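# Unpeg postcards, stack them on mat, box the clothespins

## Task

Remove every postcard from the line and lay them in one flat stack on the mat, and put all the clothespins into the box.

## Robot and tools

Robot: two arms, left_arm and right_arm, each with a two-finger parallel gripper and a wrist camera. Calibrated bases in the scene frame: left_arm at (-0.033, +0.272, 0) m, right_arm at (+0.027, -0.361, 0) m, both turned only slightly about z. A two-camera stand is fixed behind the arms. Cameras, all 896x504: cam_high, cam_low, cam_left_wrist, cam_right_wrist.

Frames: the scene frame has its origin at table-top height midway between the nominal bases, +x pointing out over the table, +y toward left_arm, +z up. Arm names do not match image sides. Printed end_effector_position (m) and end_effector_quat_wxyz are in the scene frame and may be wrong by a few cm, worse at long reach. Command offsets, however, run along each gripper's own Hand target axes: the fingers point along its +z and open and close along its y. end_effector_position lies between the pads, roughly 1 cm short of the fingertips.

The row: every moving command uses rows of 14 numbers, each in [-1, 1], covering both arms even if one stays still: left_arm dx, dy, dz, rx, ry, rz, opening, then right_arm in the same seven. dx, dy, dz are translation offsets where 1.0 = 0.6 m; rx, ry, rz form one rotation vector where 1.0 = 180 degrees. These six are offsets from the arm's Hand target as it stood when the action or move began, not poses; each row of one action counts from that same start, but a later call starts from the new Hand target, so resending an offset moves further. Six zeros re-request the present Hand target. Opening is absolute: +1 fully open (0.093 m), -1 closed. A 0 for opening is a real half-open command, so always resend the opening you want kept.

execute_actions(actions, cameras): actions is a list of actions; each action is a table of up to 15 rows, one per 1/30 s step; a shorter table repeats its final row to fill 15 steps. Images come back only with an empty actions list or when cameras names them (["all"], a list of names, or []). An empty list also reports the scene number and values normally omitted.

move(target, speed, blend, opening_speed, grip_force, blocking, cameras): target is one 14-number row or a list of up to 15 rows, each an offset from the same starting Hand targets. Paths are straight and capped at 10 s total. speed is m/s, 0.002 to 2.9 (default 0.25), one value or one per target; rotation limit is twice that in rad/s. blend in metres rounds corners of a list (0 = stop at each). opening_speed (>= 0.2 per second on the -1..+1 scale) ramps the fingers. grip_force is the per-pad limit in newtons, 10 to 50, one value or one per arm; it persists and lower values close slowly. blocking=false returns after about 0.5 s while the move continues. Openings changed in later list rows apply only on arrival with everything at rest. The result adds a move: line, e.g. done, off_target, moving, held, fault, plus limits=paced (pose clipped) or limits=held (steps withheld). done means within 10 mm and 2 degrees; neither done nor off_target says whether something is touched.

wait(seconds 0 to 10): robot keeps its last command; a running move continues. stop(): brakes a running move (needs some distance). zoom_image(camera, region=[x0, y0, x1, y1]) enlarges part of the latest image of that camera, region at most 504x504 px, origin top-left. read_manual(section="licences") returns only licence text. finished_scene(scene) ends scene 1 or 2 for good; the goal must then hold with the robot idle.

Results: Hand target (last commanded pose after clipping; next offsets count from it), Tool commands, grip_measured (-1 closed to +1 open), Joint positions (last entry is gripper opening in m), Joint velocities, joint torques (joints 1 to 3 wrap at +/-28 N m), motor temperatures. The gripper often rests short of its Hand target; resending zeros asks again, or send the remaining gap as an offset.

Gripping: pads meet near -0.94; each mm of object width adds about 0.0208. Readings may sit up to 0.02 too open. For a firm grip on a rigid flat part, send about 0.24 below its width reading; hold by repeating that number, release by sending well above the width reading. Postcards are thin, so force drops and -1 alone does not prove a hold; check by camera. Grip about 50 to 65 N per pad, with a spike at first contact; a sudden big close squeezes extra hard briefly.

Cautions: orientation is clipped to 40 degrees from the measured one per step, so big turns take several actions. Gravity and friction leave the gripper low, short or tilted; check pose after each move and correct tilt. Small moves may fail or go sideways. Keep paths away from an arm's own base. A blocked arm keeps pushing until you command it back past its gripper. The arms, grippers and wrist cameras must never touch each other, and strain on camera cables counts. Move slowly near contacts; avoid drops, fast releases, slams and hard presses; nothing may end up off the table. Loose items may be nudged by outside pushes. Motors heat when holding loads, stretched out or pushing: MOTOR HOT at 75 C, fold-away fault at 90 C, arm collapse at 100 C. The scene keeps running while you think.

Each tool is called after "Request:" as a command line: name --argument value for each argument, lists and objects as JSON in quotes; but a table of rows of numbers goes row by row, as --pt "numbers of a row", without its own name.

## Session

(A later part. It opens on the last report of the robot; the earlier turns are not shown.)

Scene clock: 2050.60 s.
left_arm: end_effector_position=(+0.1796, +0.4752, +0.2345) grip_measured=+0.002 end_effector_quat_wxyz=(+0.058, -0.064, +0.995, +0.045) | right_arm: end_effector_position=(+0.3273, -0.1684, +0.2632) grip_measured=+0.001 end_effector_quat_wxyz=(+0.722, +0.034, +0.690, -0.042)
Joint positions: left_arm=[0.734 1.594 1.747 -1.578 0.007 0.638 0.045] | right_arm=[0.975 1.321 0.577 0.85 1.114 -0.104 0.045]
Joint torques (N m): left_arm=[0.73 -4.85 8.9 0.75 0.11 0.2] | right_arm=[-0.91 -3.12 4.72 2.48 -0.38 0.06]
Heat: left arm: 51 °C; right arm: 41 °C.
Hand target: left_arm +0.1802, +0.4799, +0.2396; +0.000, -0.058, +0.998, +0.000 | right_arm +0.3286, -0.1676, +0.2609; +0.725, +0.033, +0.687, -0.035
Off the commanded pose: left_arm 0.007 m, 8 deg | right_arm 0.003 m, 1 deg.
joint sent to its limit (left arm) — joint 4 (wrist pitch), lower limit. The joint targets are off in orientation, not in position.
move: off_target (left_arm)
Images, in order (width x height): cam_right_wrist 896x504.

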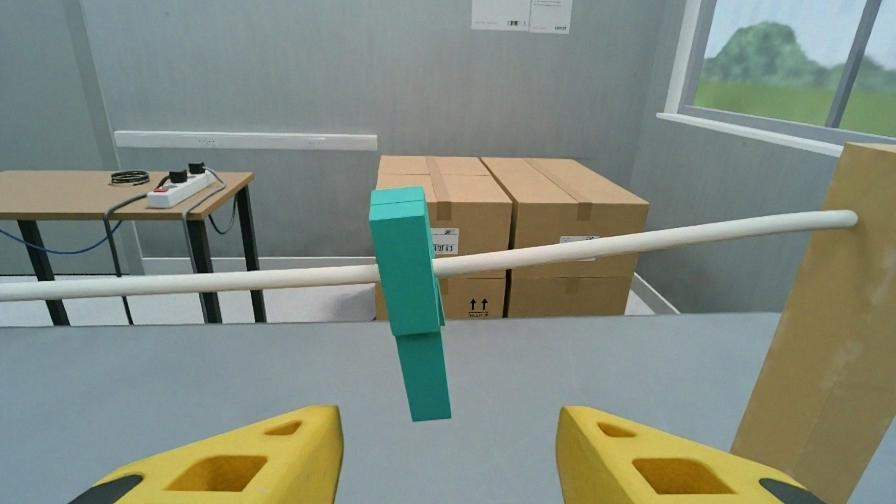

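Request:
move --pt "0 0 0 0 0 0 0 0.0025 0.0135 0.0607 0 0 0 0.0" --pt "0 0 0 0 0 0 0 0.0025 0.0135 0.0607 0 0 0 -0.95" --speed 0.08 --opening_speed 0.5 --cameras '["cam_right_wrist"]'

Scene clock: 2070.60 s.
left_arm: end_effector_position=(+0.1796, +0.4752, +0.2345) grip_measured=+0.002 end_effector_quat_wxyz=(+0.058, -0.064, +0.995, +0.045) | right_arm: end_effector_position=(+0.3611, -0.1667, +0.2490) grip_measured=-0.897 end_effector_quat_wxyz=(+0.715, +0.016, +0.697, -0.055)
Joint positions: left_arm=[0.734 1.594 1.747 -1.578 0.007 0.638 0.045] | right_arm=[0.87 1.424 0.622 0.854 1.003 -0.099 0.002]
Joint torques (N m): left_arm=[0.88 -4.56 8.8 0.74 0.11 0.19] | right_arm=[-0.91 -3.79 7.84 2.59 -0.26 0.23]
Motor temperatures (°C): left_arm=[31 46 52 35 29 29 30] | right_arm=[31 33 42 39 31 29 30]
Heat: left arm: 52 °C; right arm: 42 °C.
Hand target: left_arm +0.1802, +0.4799, +0.2396; +0.000, -0.058, +0.998, +0.000 | right_arm +0.3656, -0.1629, +0.2614; +0.725, +0.033, +0.687, -0.035
Off the commanded pose: left_arm 0.007 m, 8 deg | right_arm 0.014 m, 3 deg.
joint sent to its limit (left arm) — joint 4 (wrist pitch), lower limit. The joint targets are off in orientation, not in position.
move: off_target (left_arm, right_arm); target 2's new opening was sent with right_arm's hand 0.014 m and 4 deg from that target
Images, in order (width x height): cam_right_wrist 896x504.

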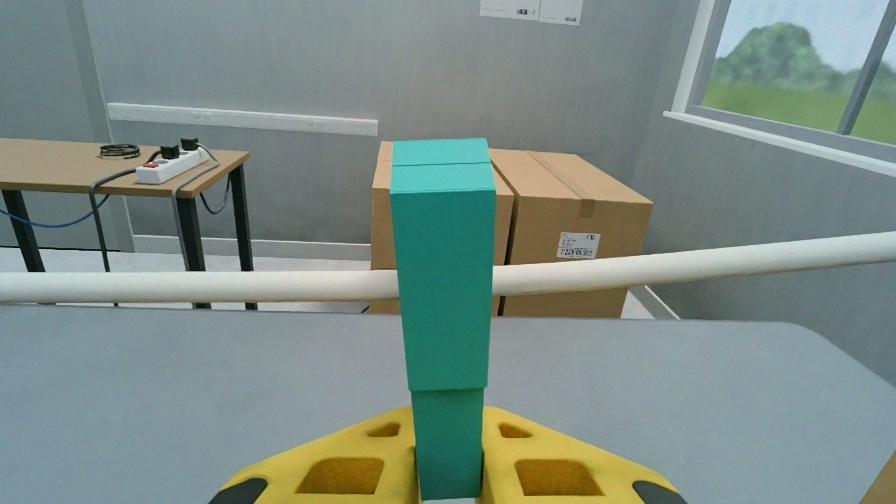

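Request:
move --target '[0, 0, 0, 0, 0, 0, 0, 0.0033, 0.165, 0.0, 0, 0, 0, -0.95]' --speed 0.06 --cameras '["cam_right_wrist", "cam_high"]'

Scene clock: 2083.97 s.
left_arm: end_effector_position=(+0.1796, +0.4752, +0.2345) grip_measured=+0.002 end_effector_quat_wxyz=(+0.058, -0.064, +0.995, +0.045) | right_arm: end_effector_position=(+0.3750, -0.0795, +0.2533) grip_measured=-0.913 end_effector_quat_wxyz=(+0.720, +0.045, +0.690, -0.052)
Joint positions: left_arm=[0.734 1.594 1.747 -1.578 0.007 0.638 0.045] | right_arm=[1.001 1.754 0.948 0.916 1.171 -0.109 0.001]
Joint torques (N m): left_arm=[0.69 -4.53 9.11 0.79 0.08 0.17] | right_arm=[1.03 -5.85 7.82 2.14 -0.53 -0.07]
Heat: left arm: 53 °C; right arm: 44 °C.
Hand target: left_arm +0.1802, +0.4799, +0.2396; +0.000, -0.058, +0.998, +0.000 | right_arm +0.3751, -0.0644, +0.2594; +0.725, +0.033, +0.687, -0.035
Off the commanded pose: left_arm 0.007 m, 8 deg | right_arm 0.016 m, 3 deg.
joint sent to its limit (left arm) — joint 4 (wrist pitch), lower limit. The joint targets are off in orientation, not in position.
move: off_target (left_arm, right_arm)
Images, in order (width x height): cam_high 896x504, cam_right_wrist 896x504.

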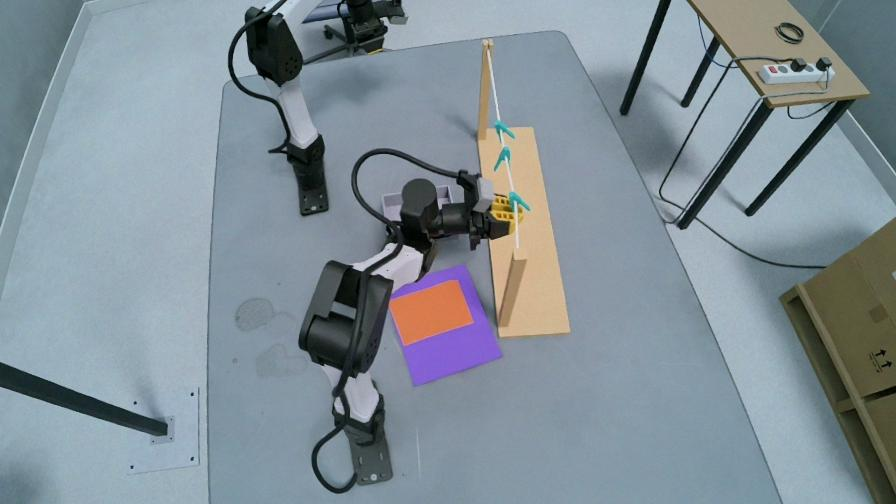

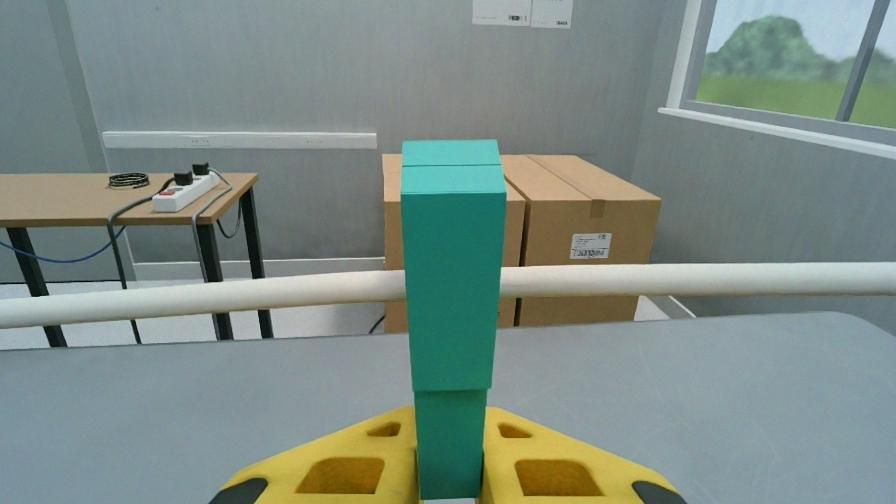

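Request:
move --pt "0 0 0 0 0 0 0 0 -0.02 0 0 0 0 -0.95" --pt "0 0 0 0 0 0 0 0 -0.02 0 0 0 0 -0.3" --pt "0 0 0 0 0 0 0 0 -0.02 -0.2 0 0 0 -0.3" --speed '[0.04, 0.05, 0.1]' --opening_speed 0.5 --cameras '["all"]'

Scene clock: 2152.20 s.
left_arm: end_effector_position=(+0.1796, +0.4752, +0.2345) grip_measured=+0.002 end_effector_quat_wxyz=(+0.058, -0.064, +0.995, +0.045) | right_arm: end_effector_position=(+0.2565, -0.0615, +0.2536) grip_measured=-0.301 end_effector_quat_wxyz=(+0.721, +0.015, +0.692, -0.043)
Joint positions: left_arm=[0.734 1.594 1.747 -1.578 0.007 0.638 0.045] | right_arm=[1.343 1.69 0.786 1.263 1.451 -0.395 0.031]
Joint torques (N m): left_arm=[0.8 -4.62 9.16 0.77 0.17 0.14] | right_arm=[0.05 -5.59 4.01 2.27 -0.19 0.03]
Heat: left arm: 54 °C; right arm: 46 °C.
Hand target: left_arm +0.1802, +0.4799, +0.2396; +0.000, -0.058, +0.998, +0.000 | right_arm +0.2547, -0.0650, +0.2531; +0.725, +0.033, +0.687, -0.035
Off the commanded pose: left_arm 0.007 m, 8 deg | right_arm 0.004 m, 2 deg.
joint sent to its limit (left arm) — joint 4 (wrist pitch), lower limit. The joint targets are off in orientation, not in position.
move: off_target (left_arm); target 2's new opening was sent with right_arm's hand 0.007 m and 3 deg from that target

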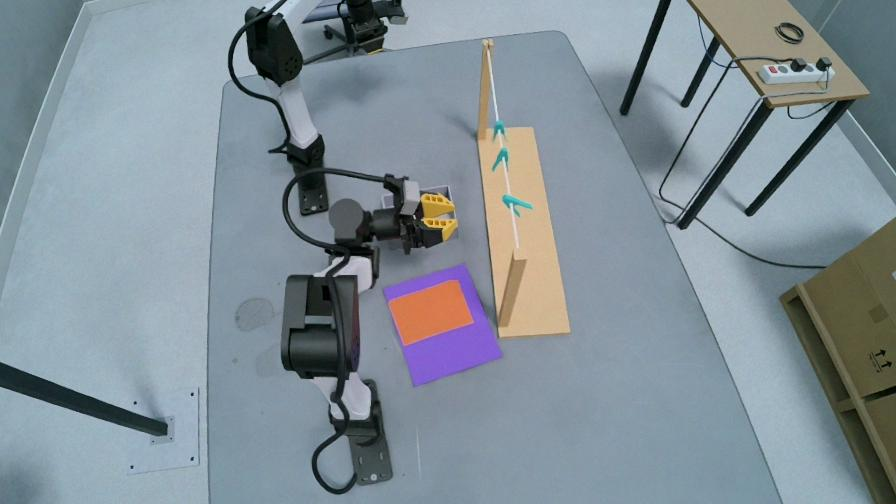

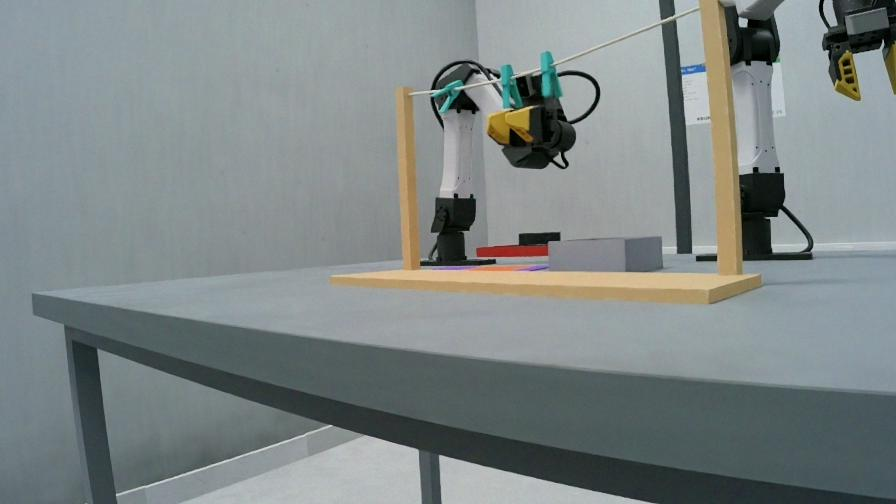

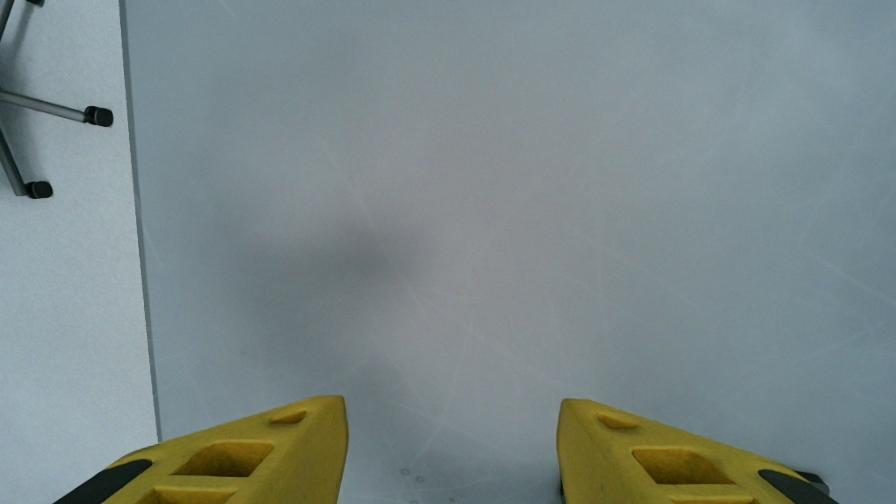

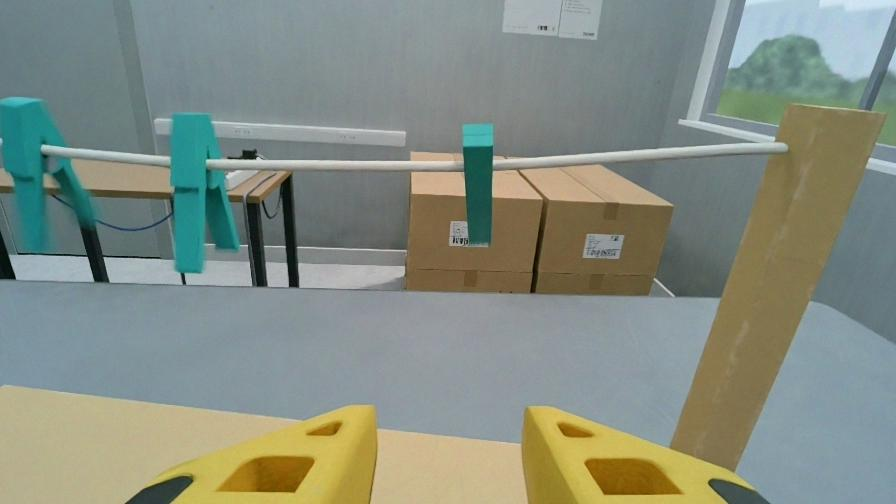

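Request:
move --target '[-0.258, -0.5466, 0.0743, 0.3433, -0.5222, 0.3471, 0, 0.038, -0.7452, -0.0057, -0.0278, 0.3503, -0.0149, 0]' --speed 0.25 --cameras '["all"]'

Scene clock: 2194.67 s.
left_arm: end_effector_position=(+0.3755, +0.1743, +0.1893) grip_measured=+0.002 end_effector_quat_wxyz=(+0.626, +0.423, +0.538, -0.374) | right_arm: end_effector_position=(+0.2090, -0.5073, +0.2224) grip_measured=-0.001 end_effector_quat_wxyz=(+0.252, +0.005, +0.968, +0.007)
Joint positions: left_arm=[0.137 1.99 0.845 1.455 1.364 -0.175 0.045] | right_arm=[-1.013 1.177 1.272 -1.373 -0.424 -0.906 0.045]
Joint torques (N m): left_arm=[-0.01 -6.8 4.64 2.56 -0.13 -0.16] | right_arm=[-0.91 -1.99 7.51 1.12 -0.49 -0.11]
Heat: left arm: 54 °C; right arm: 41 °C.
Hand target: left_arm +0.3719, +0.1721, +0.1950; +0.682, +0.412, +0.458, -0.394 | right_arm +0.2100, -0.5098, +0.2301; +0.259, +0.001, +0.966, +0.000
Off the commanded pose: left_arm 0.007 m, 12 deg | right_arm 0.008 m, 1 deg.
joint sent to its limit (left arm) — joint 4 (wrist pitch), upper limit. The joint targets are off in orientation, not in position.
move: off_target (left_arm)

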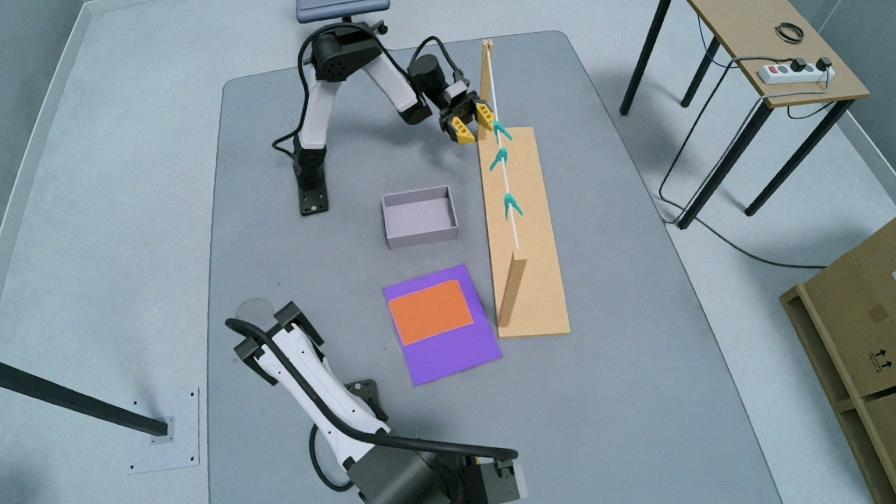

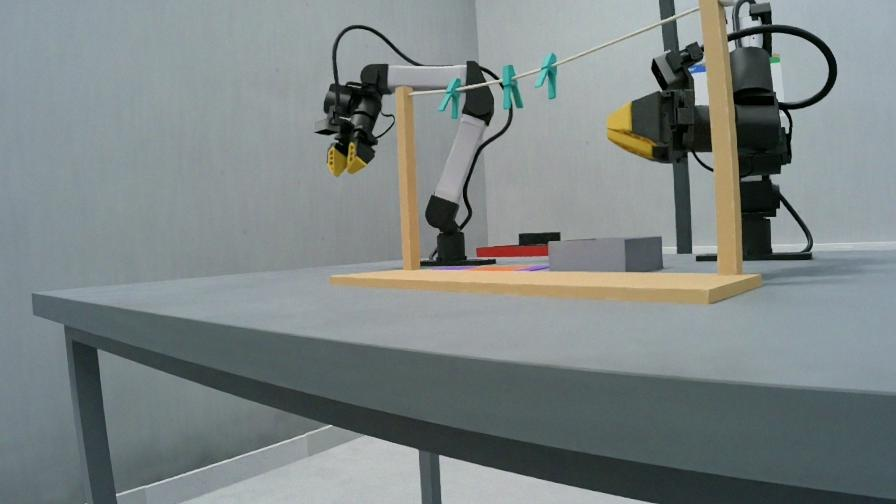

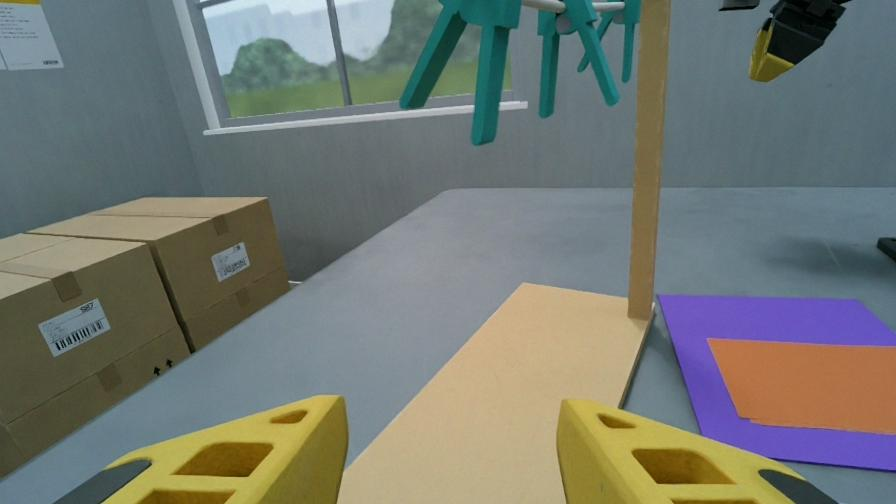

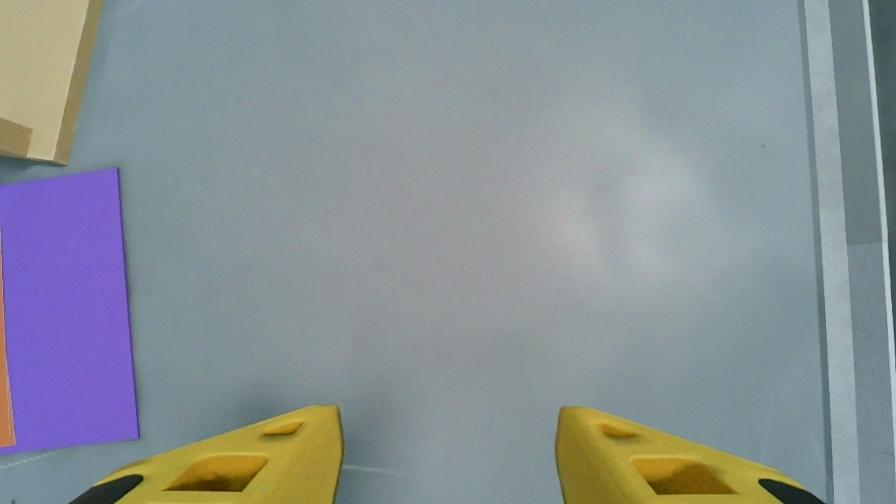

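Request:
move --target '[-0.0233, -0.009, 0.102, 0, 0, 0, 1, 0, 0, 0, 0, 0, 0, 0]' --speed 0.1 --cameras '["cam_left_wrist", "cam_low"]'

Scene clock: 2227.20 s.
left_arm: end_effector_position=(+0.3814, +0.1166, +0.2031) grip_measured=+1.000 end_effector_quat_wxyz=(+0.632, +0.408, +0.526, -0.398) | right_arm: end_effector_position=(+0.2090, -0.5073, +0.2224) grip_measured=-0.001 end_effector_quat_wxyz=(+0.252, +0.005, +0.968, +0.007)
Joint positions: left_arm=[-0.027 1.99 0.866 1.455 1.208 -0.213 0.093] | right_arm=[-1.013 1.177 1.272 -1.373 -0.424 -0.906 0.045]
Joint torques (N m): left_arm=[-0.17 -7.68 7.88 2.66 -0.16 -0.22] | right_arm=[-0.91 -1.99 7.51 1.12 -0.49 -0.11]
Motor temperatures (°C): left_arm=[31 44 50 46 29 29 30] | right_arm=[31 34 43 37 31 29 30]
Heat: left arm: 50 °C; right arm: 43 °C.
Hand target: left_arm +0.3816, +0.1161, +0.2220; +0.682, +0.411, +0.458, -0.394 | right_arm +0.2100, -0.5098, +0.2301; +0.259, +0.001, +0.966, +0.000
Off the commanded pose: left_arm 0.019 m, 10 deg | right_arm 0.008 m, 1 deg.
joint sent to its limit (left arm) — joint 4 (wrist pitch), upper limit. The joint targets are off in orientation, not in position.
move: off_target (left_arm)
Images, in order (width x height): cam_low 896x504, cam_left_wrist 896x504.

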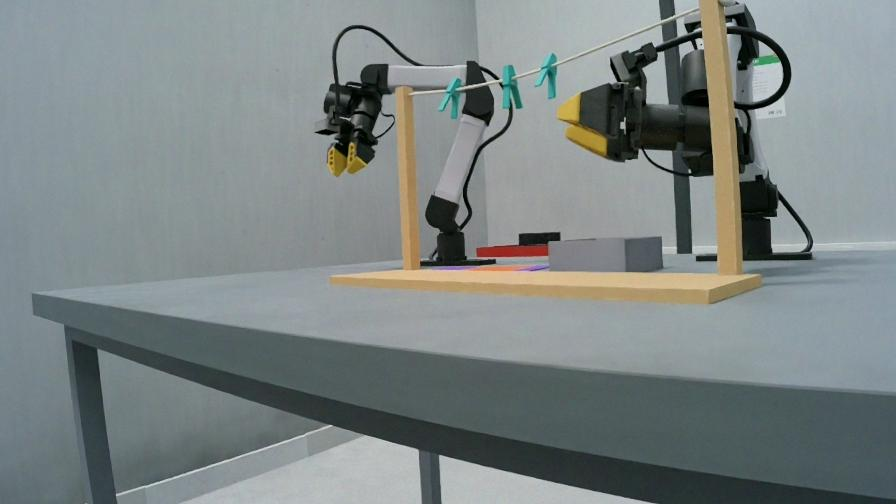

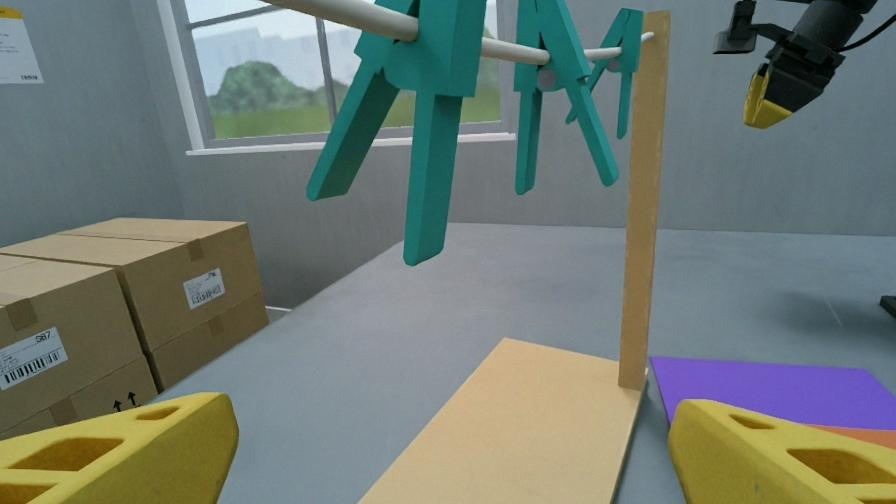

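Request:
move --target '[-0.0127, 0.0299, 0.0629, 0, 0, 0.0556, 1, 0, 0, 0, 0, 0, 0, 0]' --speed 0.08 --cameras '["cam_left_wrist"]'

Scene clock: 2280.17 s.
left_arm: end_effector_position=(+0.4086, +0.0900, +0.2253) grip_measured=+1.000 end_effector_quat_wxyz=(+0.675, +0.434, +0.475, -0.361) | right_arm: end_effector_position=(+0.2090, -0.5073, +0.2224) grip_measured=-0.001 end_effector_quat_wxyz=(+0.252, +0.005, +0.968, +0.007)
Joint positions: left_arm=[-0.098 2.058 1.02 1.455 1.131 -0.131 0.093] | right_arm=[-1.013 1.177 1.272 -1.373 -0.424 -0.906 0.045]
Joint torques (N m): left_arm=[-0.02 -7.62 8.28 2.66 -0.19 0.19] | right_arm=[-0.91 -1.99 7.51 1.12 -0.49 -0.11]
Motor temperatures (°C): left_arm=[31 46 50 53 29 29 30] | right_arm=[31 33 44 36 31 29 30]
Heat: left arm: 53 °C; right arm: 44 °C.
Hand target: left_arm +0.4073, +0.0886, +0.2421; +0.714, +0.450, +0.420, -0.333 | right_arm +0.2100, -0.5098, +0.2301; +0.259, +0.001, +0.966, +0.000
Off the commanded pose: left_arm 0.017 m, 9 deg | right_arm 0.008 m, 1 deg.
joint sent to its limit (left arm) — joint 4 (wrist pitch), upper limit. The joint targets still meet the commanded pose.
move: off_target (left_arm)
Images, in order (width x height): cam_left_wrist 896x504.

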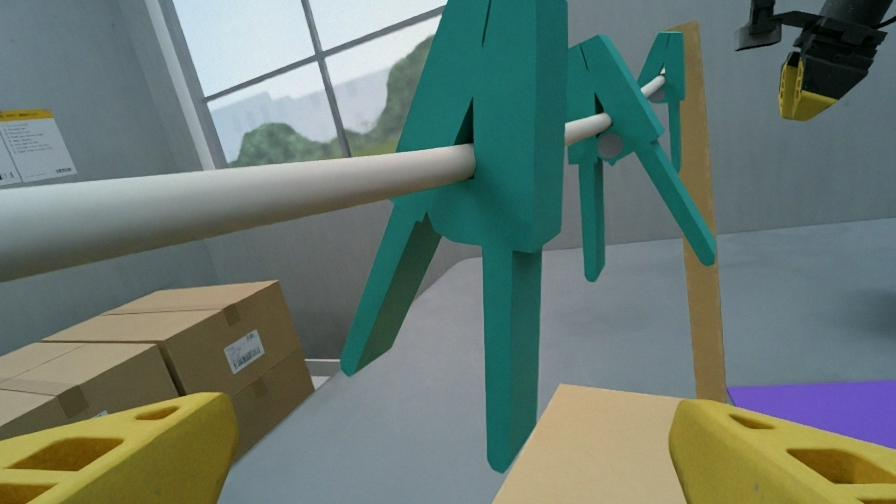

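Request:
move --target '[-0.029, 0.0195, 0.0078, 0, 0, 0, 1, 0, 0, 0, 0, 0, 0, 0]' --speed 0.05 --cameras '["cam_left_wrist"]'

Scene clock: 2330.93 s.
left_arm: end_effector_position=(+0.4143, +0.0897, +0.2406) grip_measured=+1.000 end_effector_quat_wxyz=(+0.686, +0.439, +0.460, -0.353) | right_arm: end_effector_position=(+0.2090, -0.5073, +0.2224) grip_measured=-0.001 end_effector_quat_wxyz=(+0.252, +0.005, +0.968, +0.007)
Joint positions: left_arm=[-0.098 2.058 1.069 1.454 1.13 -0.139 0.093] | right_arm=[-1.013 1.177 1.272 -1.373 -0.424 -0.906 0.045]
Joint torques (N m): left_arm=[0.24 -9.36 8.53 2.46 -0.19 -0.18] | right_arm=[-0.91 -2 7.51 1.12 -0.49 -0.11]
Motor temperatures (°C): left_arm=[31 48 53 57 29 29 30] | right_arm=[31 33 44 36 31 29 30]
Heat: left arm: 57 °C; right arm: 44 °C.
Hand target: left_arm +0.4113, +0.0904, +0.2631; +0.714, +0.450, +0.420, -0.333 | right_arm +0.2100, -0.5098, +0.2301; +0.259, +0.001, +0.966, +0.000
Off the commanded pose: left_arm 0.023 m, 6 deg | right_arm 0.008 m, 1 deg.
move: off_target (left_arm)
Images, in order (width x height): cam_left_wrist 896x504.

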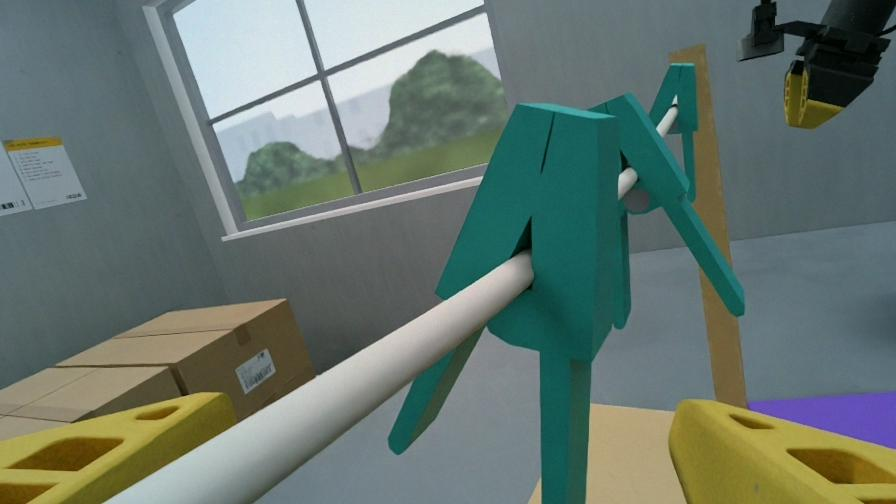

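Request:
move --target '[-0.0193, -0.0078, -0.0118, 0, 0, 0, 1, 0, 0, 0, 0, 0, 0, 0]' --speed 0.05 --cameras '["cam_left_wrist"]'

Scene clock: 2373.77 s.
left_arm: end_effector_position=(+0.4118, +0.0928, +0.2480) grip_measured=+1.000 end_effector_quat_wxyz=(+0.688, +0.437, +0.459, -0.353) | right_arm: end_effector_position=(+0.2090, -0.5073, +0.2224) grip_measured=-0.001 end_effector_quat_wxyz=(+0.252, +0.005, +0.968, +0.007)
Joint positions: left_arm=[-0.091 2.035 1.062 1.454 1.13 -0.153 0.093] | right_arm=[-1.013 1.177 1.272 -1.373 -0.424 -0.906 0.045]
Joint torques (N m): left_arm=[0.55 -10.95 5.79 2.46 -0.14 -0.15] | right_arm=[-0.91 -1.99 7.53 1.12 -0.49 -0.11]
Motor temperatures (°C): left_arm=[31 51 54 56 29 29 30] | right_arm=[31 33 44 35 31 29 30]
Heat: left arm: 56 °C; right arm: 44 °C.
Hand target: left_arm +0.4002, +0.0963, +0.2701; +0.714, +0.450, +0.420, -0.333 | right_arm +0.2100, -0.5098, +0.2301; +0.259, +0.001, +0.966, +0.000
Off the commanded pose: left_arm 0.025 m, 6 deg | right_arm 0.008 m, 1 deg.
move: off_target (left_arm)
Images, in order (width x height): cam_left_wrist 896x504.

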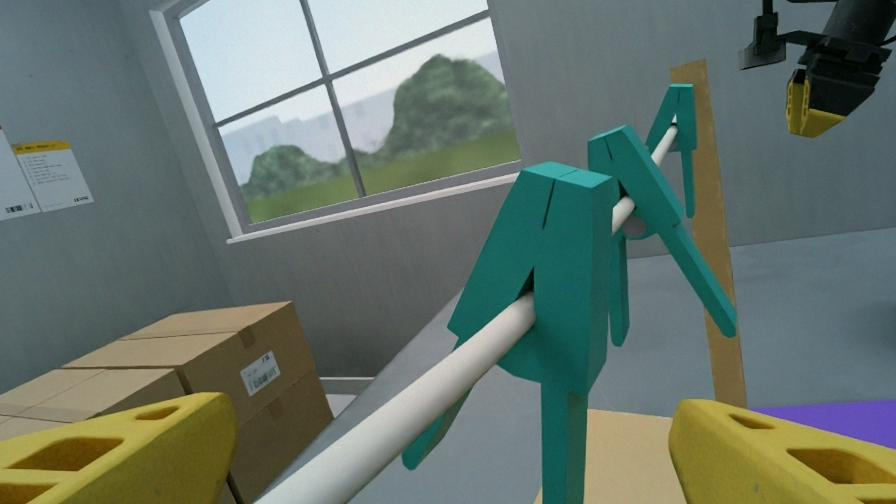

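Request:
move --target '[-0.0041, -0.0092, -0.0015, 0, 0, 0, 1, 0, 0, 0, 0, 0, 0, 0]' --speed 0.05 --cameras '["cam_left_wrist"]'

Scene clock: 2388.23 s.
left_arm: end_effector_position=(+0.4063, +0.0931, +0.2466) grip_measured=+1.000 end_effector_quat_wxyz=(+0.686, +0.435, +0.463, -0.355) | right_arm: end_effector_position=(+0.2090, -0.5073, +0.2224) grip_measured=-0.001 end_effector_quat_wxyz=(+0.252, +0.005, +0.968, +0.007)
Joint positions: left_arm=[-0.091 2.017 1.033 1.454 1.13 -0.154 0.093] | right_arm=[-1.013 1.177 1.272 -1.373 -0.424 -0.906 0.045]
Joint torques (N m): left_arm=[0.51 -11.04 5.79 2.44 -0.12 -0.1] | right_arm=[-0.91 -1.99 7.53 1.12 -0.49 -0.11]
Motor temperatures (°C): left_arm=[31 52 51 57 29 29 30] | right_arm=[31 33 44 35 31 29 30]
Heat: left arm: 57 °C; right arm: 44 °C.
Hand target: left_arm +0.3942, +0.0953, +0.2701; +0.714, +0.450, +0.420, -0.333 | right_arm +0.2100, -0.5098, +0.2301; +0.259, +0.001, +0.966, +0.000
Off the commanded pose: left_arm 0.026 m, 7 deg | right_arm 0.008 m, 1 deg.
move: off_target (left_arm)
Images, in order (width x height): cam_left_wrist 896x504.

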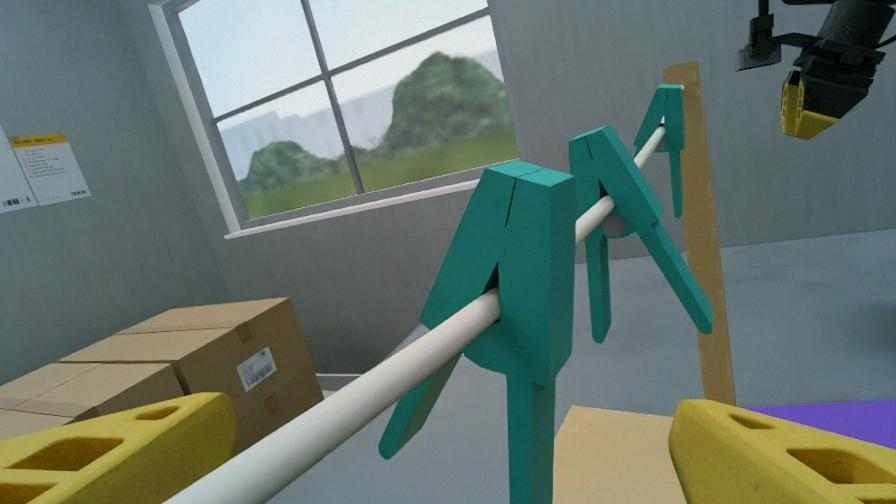

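Request:
move --target '[0, 0, 0, 0, 0, 0, -0.2, 0, 0, 0, 0, 0, 0, 0]' --speed 0.05 --opening_speed 0.6 --cameras '["cam_left_wrist"]'

Scene clock: 2395.90 s.
left_arm: end_effector_position=(+0.4063, +0.0931, +0.2466) grip_measured=-0.198 end_effector_quat_wxyz=(+0.686, +0.435, +0.463, -0.355) | right_arm: end_effector_position=(+0.2090, -0.5073, +0.2224) grip_measured=-0.001 end_effector_quat_wxyz=(+0.252, +0.005, +0.968, +0.007)
Joint positions: left_arm=[-0.091 2.017 1.033 1.454 1.13 -0.154 0.036] | right_arm=[-1.013 1.177 1.272 -1.373 -0.424 -0.906 0.045]
Joint torques (N m): left_arm=[0.47 -10.86 5.55 2.46 -0.15 -0.14] | right_arm=[-0.91 -1.99 7.53 1.12 -0.49 -0.11]
Motor temperatures (°C): left_arm=[31 52 51 58 29 29 30] | right_arm=[31 33 44 35 31 29 30]
Heat: left arm: 58 °C; right arm: 44 °C.
Hand target: left_arm +0.3942, +0.0953, +0.2701; +0.714, +0.450, +0.420, -0.333 | right_arm +0.2100, -0.5098, +0.2301; +0.259, +0.001, +0.966, +0.000
Off the commanded pose: left_arm 0.026 m, 7 deg | right_arm 0.008 m, 1 deg.
move: off_target (left_arm)
Images, in order (width x height): cam_left_wrist 896x504.

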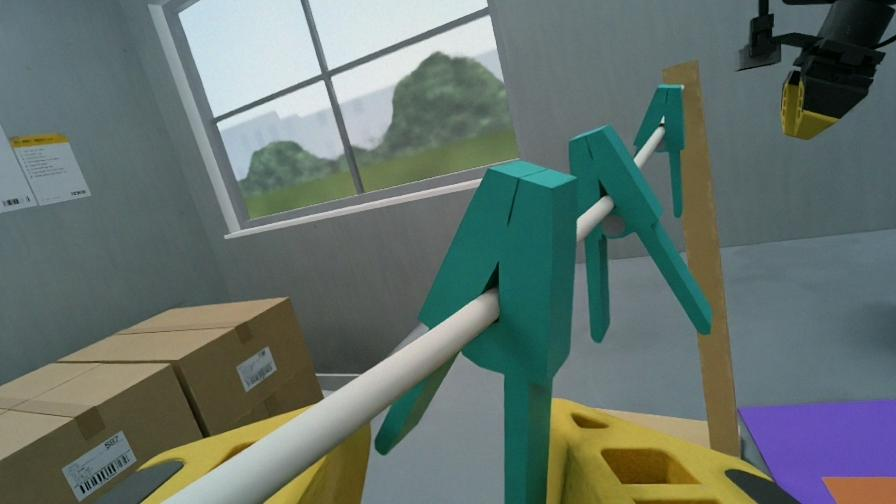

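Request:
move --target '[0, 0, 0, 0, 0, 0, -0.55, 0, 0, 0, 0, 0, 0, 0]' --speed 0.05 --opening_speed 0.3 --cameras '["cam_left_wrist"]'

Scene clock: 2401.70 s.
left_arm: end_effector_position=(+0.4056, +0.0934, +0.2507) grip_measured=-0.545 end_effector_quat_wxyz=(+0.689, +0.435, +0.460, -0.353) | right_arm: end_effector_position=(+0.2090, -0.5073, +0.2224) grip_measured=-0.001 end_effector_quat_wxyz=(+0.252, +0.005, +0.968, +0.007)
Joint positions: left_arm=[-0.091 2.009 1.033 1.455 1.127 -0.154 0.019] | right_arm=[-1.013 1.177 1.272 -1.373 -0.424 -0.906 0.045]
Joint torques (N m): left_arm=[0.51 -10.28 5.59 2.46 -0.12 -0.06] | right_arm=[-0.91 -2 7.51 1.12 -0.49 -0.11]
Motor temperatures (°C): left_arm=[31 52 50 58 29 29 30] | right_arm=[31 33 44 35 31 29 30]
Heat: left arm: 58 °C; right arm: 44 °C.
Hand target: left_arm +0.3941, +0.0953, +0.2702; +0.714, +0.450, +0.420, -0.333 | right_arm +0.2100, -0.5098, +0.2301; +0.259, +0.001, +0.966, +0.000
Off the commanded pose: left_arm 0.023 m, 6 deg | right_arm 0.008 m, 1 deg.
move: off_target (left_arm)
Images, in order (width x height): cam_left_wrist 896x504.

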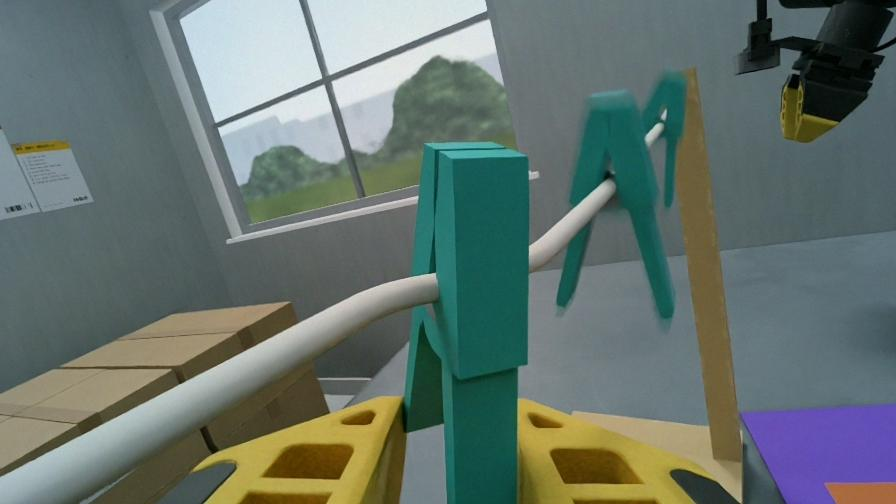

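Request:
move --target '[0, 0, 0, 0, 0, 0, 0.2, 0, 0, 0, 0, 0, 0, 0]' --speed 0.05 --opening_speed 0.8 --cameras '["cam_left_wrist"]'

Scene clock: 2440.13 s.
left_arm: end_effector_position=(+0.4058, +0.0935, +0.2508) grip_measured=+0.198 end_effector_quat_wxyz=(+0.689, +0.435, +0.460, -0.353) | right_arm: end_effector_position=(+0.2090, -0.5073, +0.2224) grip_measured=-0.001 end_effector_quat_wxyz=(+0.252, +0.005, +0.968, +0.007)
Joint positions: left_arm=[-0.091 2.009 1.033 1.455 1.126 -0.154 0.055] | right_arm=[-1.013 1.177 1.272 -1.373 -0.424 -0.906 0.045]
Joint torques (N m): left_arm=[0.47 -10.4 5.39 2.46 -0.02 -0.1] | right_arm=[-0.91 -1.99 7.51 1.12 -0.49 -0.11]
Motor temperatures (°C): left_arm=[31 59 48 59 29 29 30] | right_arm=[31 33 44 35 31 29 30]
Heat: left arm: 59 °C; right arm: 44 °C.
Hand target: left_arm +0.3942, +0.0953, +0.2702; +0.714, +0.450, +0.420, -0.333 | right_arm +0.2100, -0.5098, +0.2301; +0.259, +0.001, +0.966, +0.000
Off the commanded pose: left_arm 0.023 m, 6 deg | right_arm 0.008 m, 1 deg.
move: off_target (left_arm)
Images, in order (width x height): cam_left_wrist 896x504.

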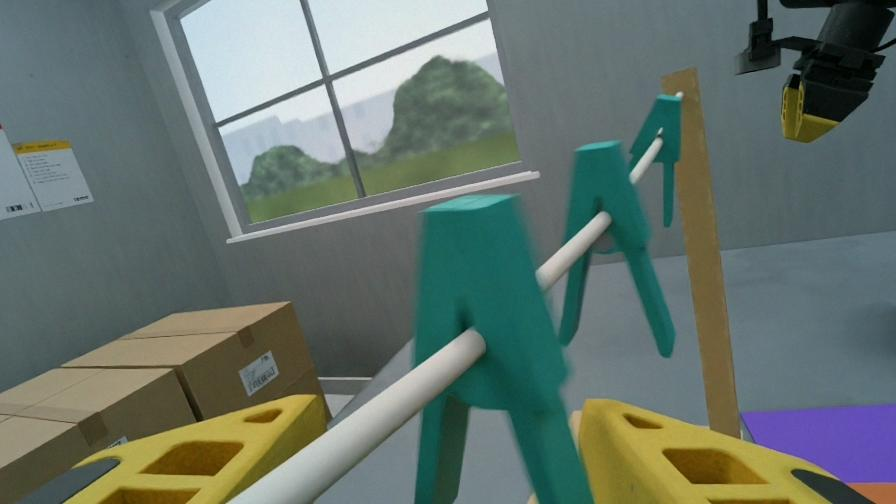

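Request:
wait --seconds 0.5 --cameras '["cam_left_wrist"]'

Scene clock: 2446.37 s.
left_arm: end_effector_position=(+0.4058, +0.0935, +0.2508) grip_measured=+0.198 end_effector_quat_wxyz=(+0.689, +0.435, +0.460, -0.353) | right_arm: end_effector_position=(+0.2090, -0.5073, +0.2224) grip_measured=-0.001 end_effector_quat_wxyz=(+0.252, +0.005, +0.968, +0.007)
Joint positions: left_arm=[-0.091 2.009 1.033 1.455 1.126 -0.154 0.055] | right_arm=[-1.013 1.177 1.272 -1.373 -0.424 -0.906 0.045]
Joint torques (N m): left_arm=[0.42 -10.3 5.7 2.51 -0.09 -0.07] | right_arm=[-0.91 -1.99 7.51 1.12 -0.49 -0.11]
Motor temperatures (°C): left_arm=[31 59 48 59 29 29 30] | right_arm=[31 33 44 35 31 29 30]
Heat: left arm: 59 °C; right arm: 44 °C.
Hand target: left_arm +0.3942, +0.0953, +0.2702; +0.714, +0.450, +0.420, -0.333 | right_arm +0.2100, -0.5098, +0.2301; +0.259, +0.001, +0.966, +0.000
Tool commands: left_gripper/opening=+0.2 right_gripper/opening=+0.0
Off the commanded pose: left_arm 0.023 m, 6 deg | right_arm 0.008 m, 1 deg.
wait: 0.50 s; at rest from the start
Images, in order (width x height): cam_left_wrist 896x504.

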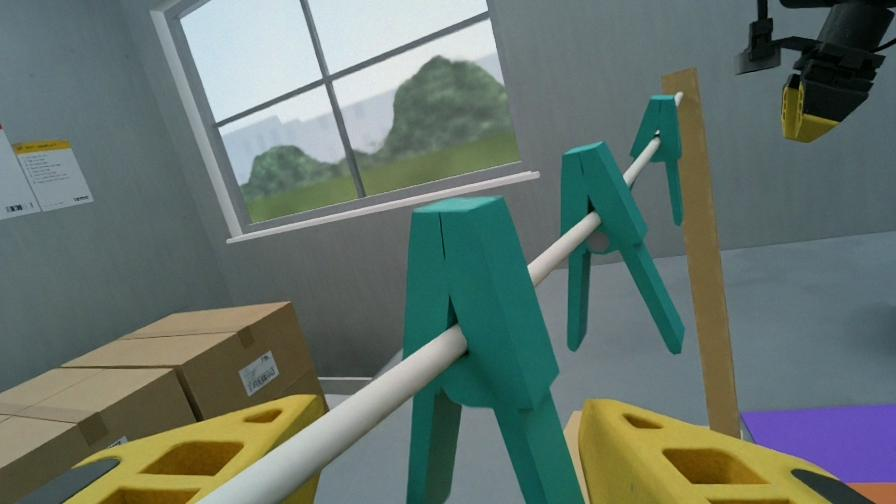

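Request:
move --pt "-0.0012 -0.011 -0.001 0 0 -0.015 0.2 0 0 0 0 0 0 0" --pt "-0.0012 -0.011 -0.001 0 0 -0.015 -0.48 0 0 0 0 0 0 0" --speed 0.05 --opening_speed 0.4 --cameras '["cam_left_wrist"]'

Scene clock: 2494.83 s.
left_arm: end_effector_position=(+0.4015, +0.0937, +0.2440) grip_measured=-0.474 end_effector_quat_wxyz=(+0.677, +0.423, +0.476, -0.369) | right_arm: end_effector_position=(+0.2090, -0.5073, +0.2224) grip_measured=-0.001 end_effector_quat_wxyz=(+0.252, +0.005, +0.968, +0.007)
Joint positions: left_arm=[-0.091 2.001 1.001 1.455 1.126 -0.187 0.022] | right_arm=[-1.013 1.177 1.272 -1.373 -0.424 -0.906 0.045]
Joint torques (N m): left_arm=[0.16 -10.71 5.61 2.56 -0.12 -0.12] | right_arm=[-0.91 -1.99 7.53 1.12 -0.49 -0.11]
Motor temperatures (°C): left_arm=[31 60 47 61 29 29 30] | right_arm=[31 33 44 35 31 29 30]
Heat: left arm: 61 °C; right arm: 44 °C.
Hand target: left_arm +0.3881, +0.0935, +0.2683; +0.706, +0.440, +0.431, -0.350 | right_arm +0.2100, -0.5098, +0.2301; +0.259, +0.001, +0.966, +0.000
Off the commanded pose: left_arm 0.028 m, 7 deg | right_arm 0.008 m, 1 deg.
move: off_target (left_arm); target 2's new opening was sent with left_arm's hand 0.028 m and 7 deg from that target
Images, in order (width x height): cam_left_wrist 896x504.

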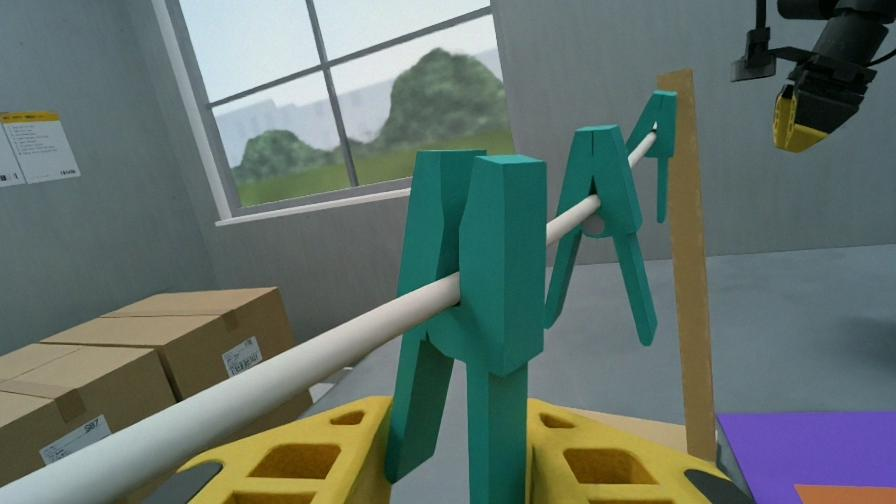

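Request:
move --pt "0 0 0 0 0 0 -0.53 0 0 0 0 0 0 0" --pt "0.156 -0.0458 -0.0377 0 0 0 -0.53 0 0 0 0 0 0 0" --speed 0.05 --opening_speed 0.3 --cameras '["cam_left_wrist", "cam_low"]'

Scene clock: 2509.07 s.
left_arm: end_effector_position=(+0.3983, +0.0921, +0.1599) grip_measured=-0.524 end_effector_quat_wxyz=(+0.650, +0.445, +0.504, -0.354) | right_arm: end_effector_position=(+0.2090, -0.5073, +0.2224) grip_measured=-0.001 end_effector_quat_wxyz=(+0.252, +0.005, +0.968, +0.007)
Joint positions: left_arm=[-0.091 2.14 0.92 1.455 1.151 0.008 0.02] | right_arm=[-1.013 1.177 1.272 -1.373 -0.424 -0.906 0.045]
Joint torques (N m): left_arm=[0.69 -8.06 4.79 2.81 0.05 0.18] | right_arm=[-0.91 -2 7.51 1.12 -0.49 -0.11]
Motor temperatures (°C): left_arm=[31 58 47 62 29 29 30] | right_arm=[31 33 44 34 31 29 30]
Heat: left arm: 62 °C; right arm: 44 °C.
Hand target: left_arm +0.3933, +0.0935, +0.1682; +0.706, +0.440, +0.431, -0.350 | right_arm +0.2100, -0.5098, +0.2301; +0.259, +0.001, +0.966, +0.000
Off the commanded pose: left_arm 0.010 m, 11 deg | right_arm 0.008 m, 1 deg.
joint sent to its limit (left arm) — joint 4 (wrist pitch), upper limit. The joint targets are off in orientation, not in position.
move: off_target (left_arm)
Images, in order (width x height): cam_low 896x504, cam_left_wrist 896x504.

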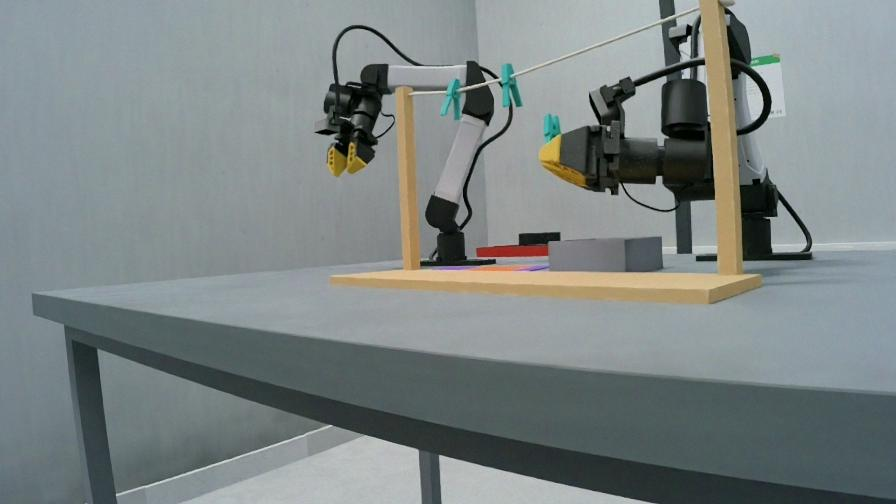

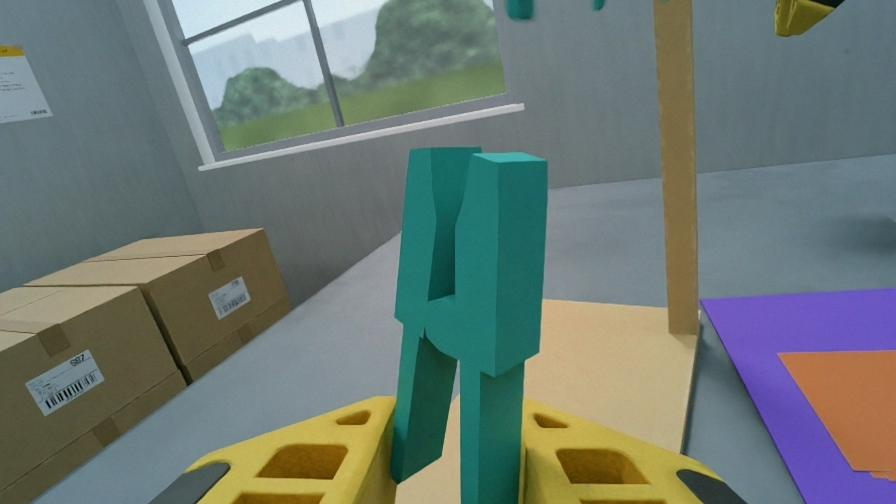

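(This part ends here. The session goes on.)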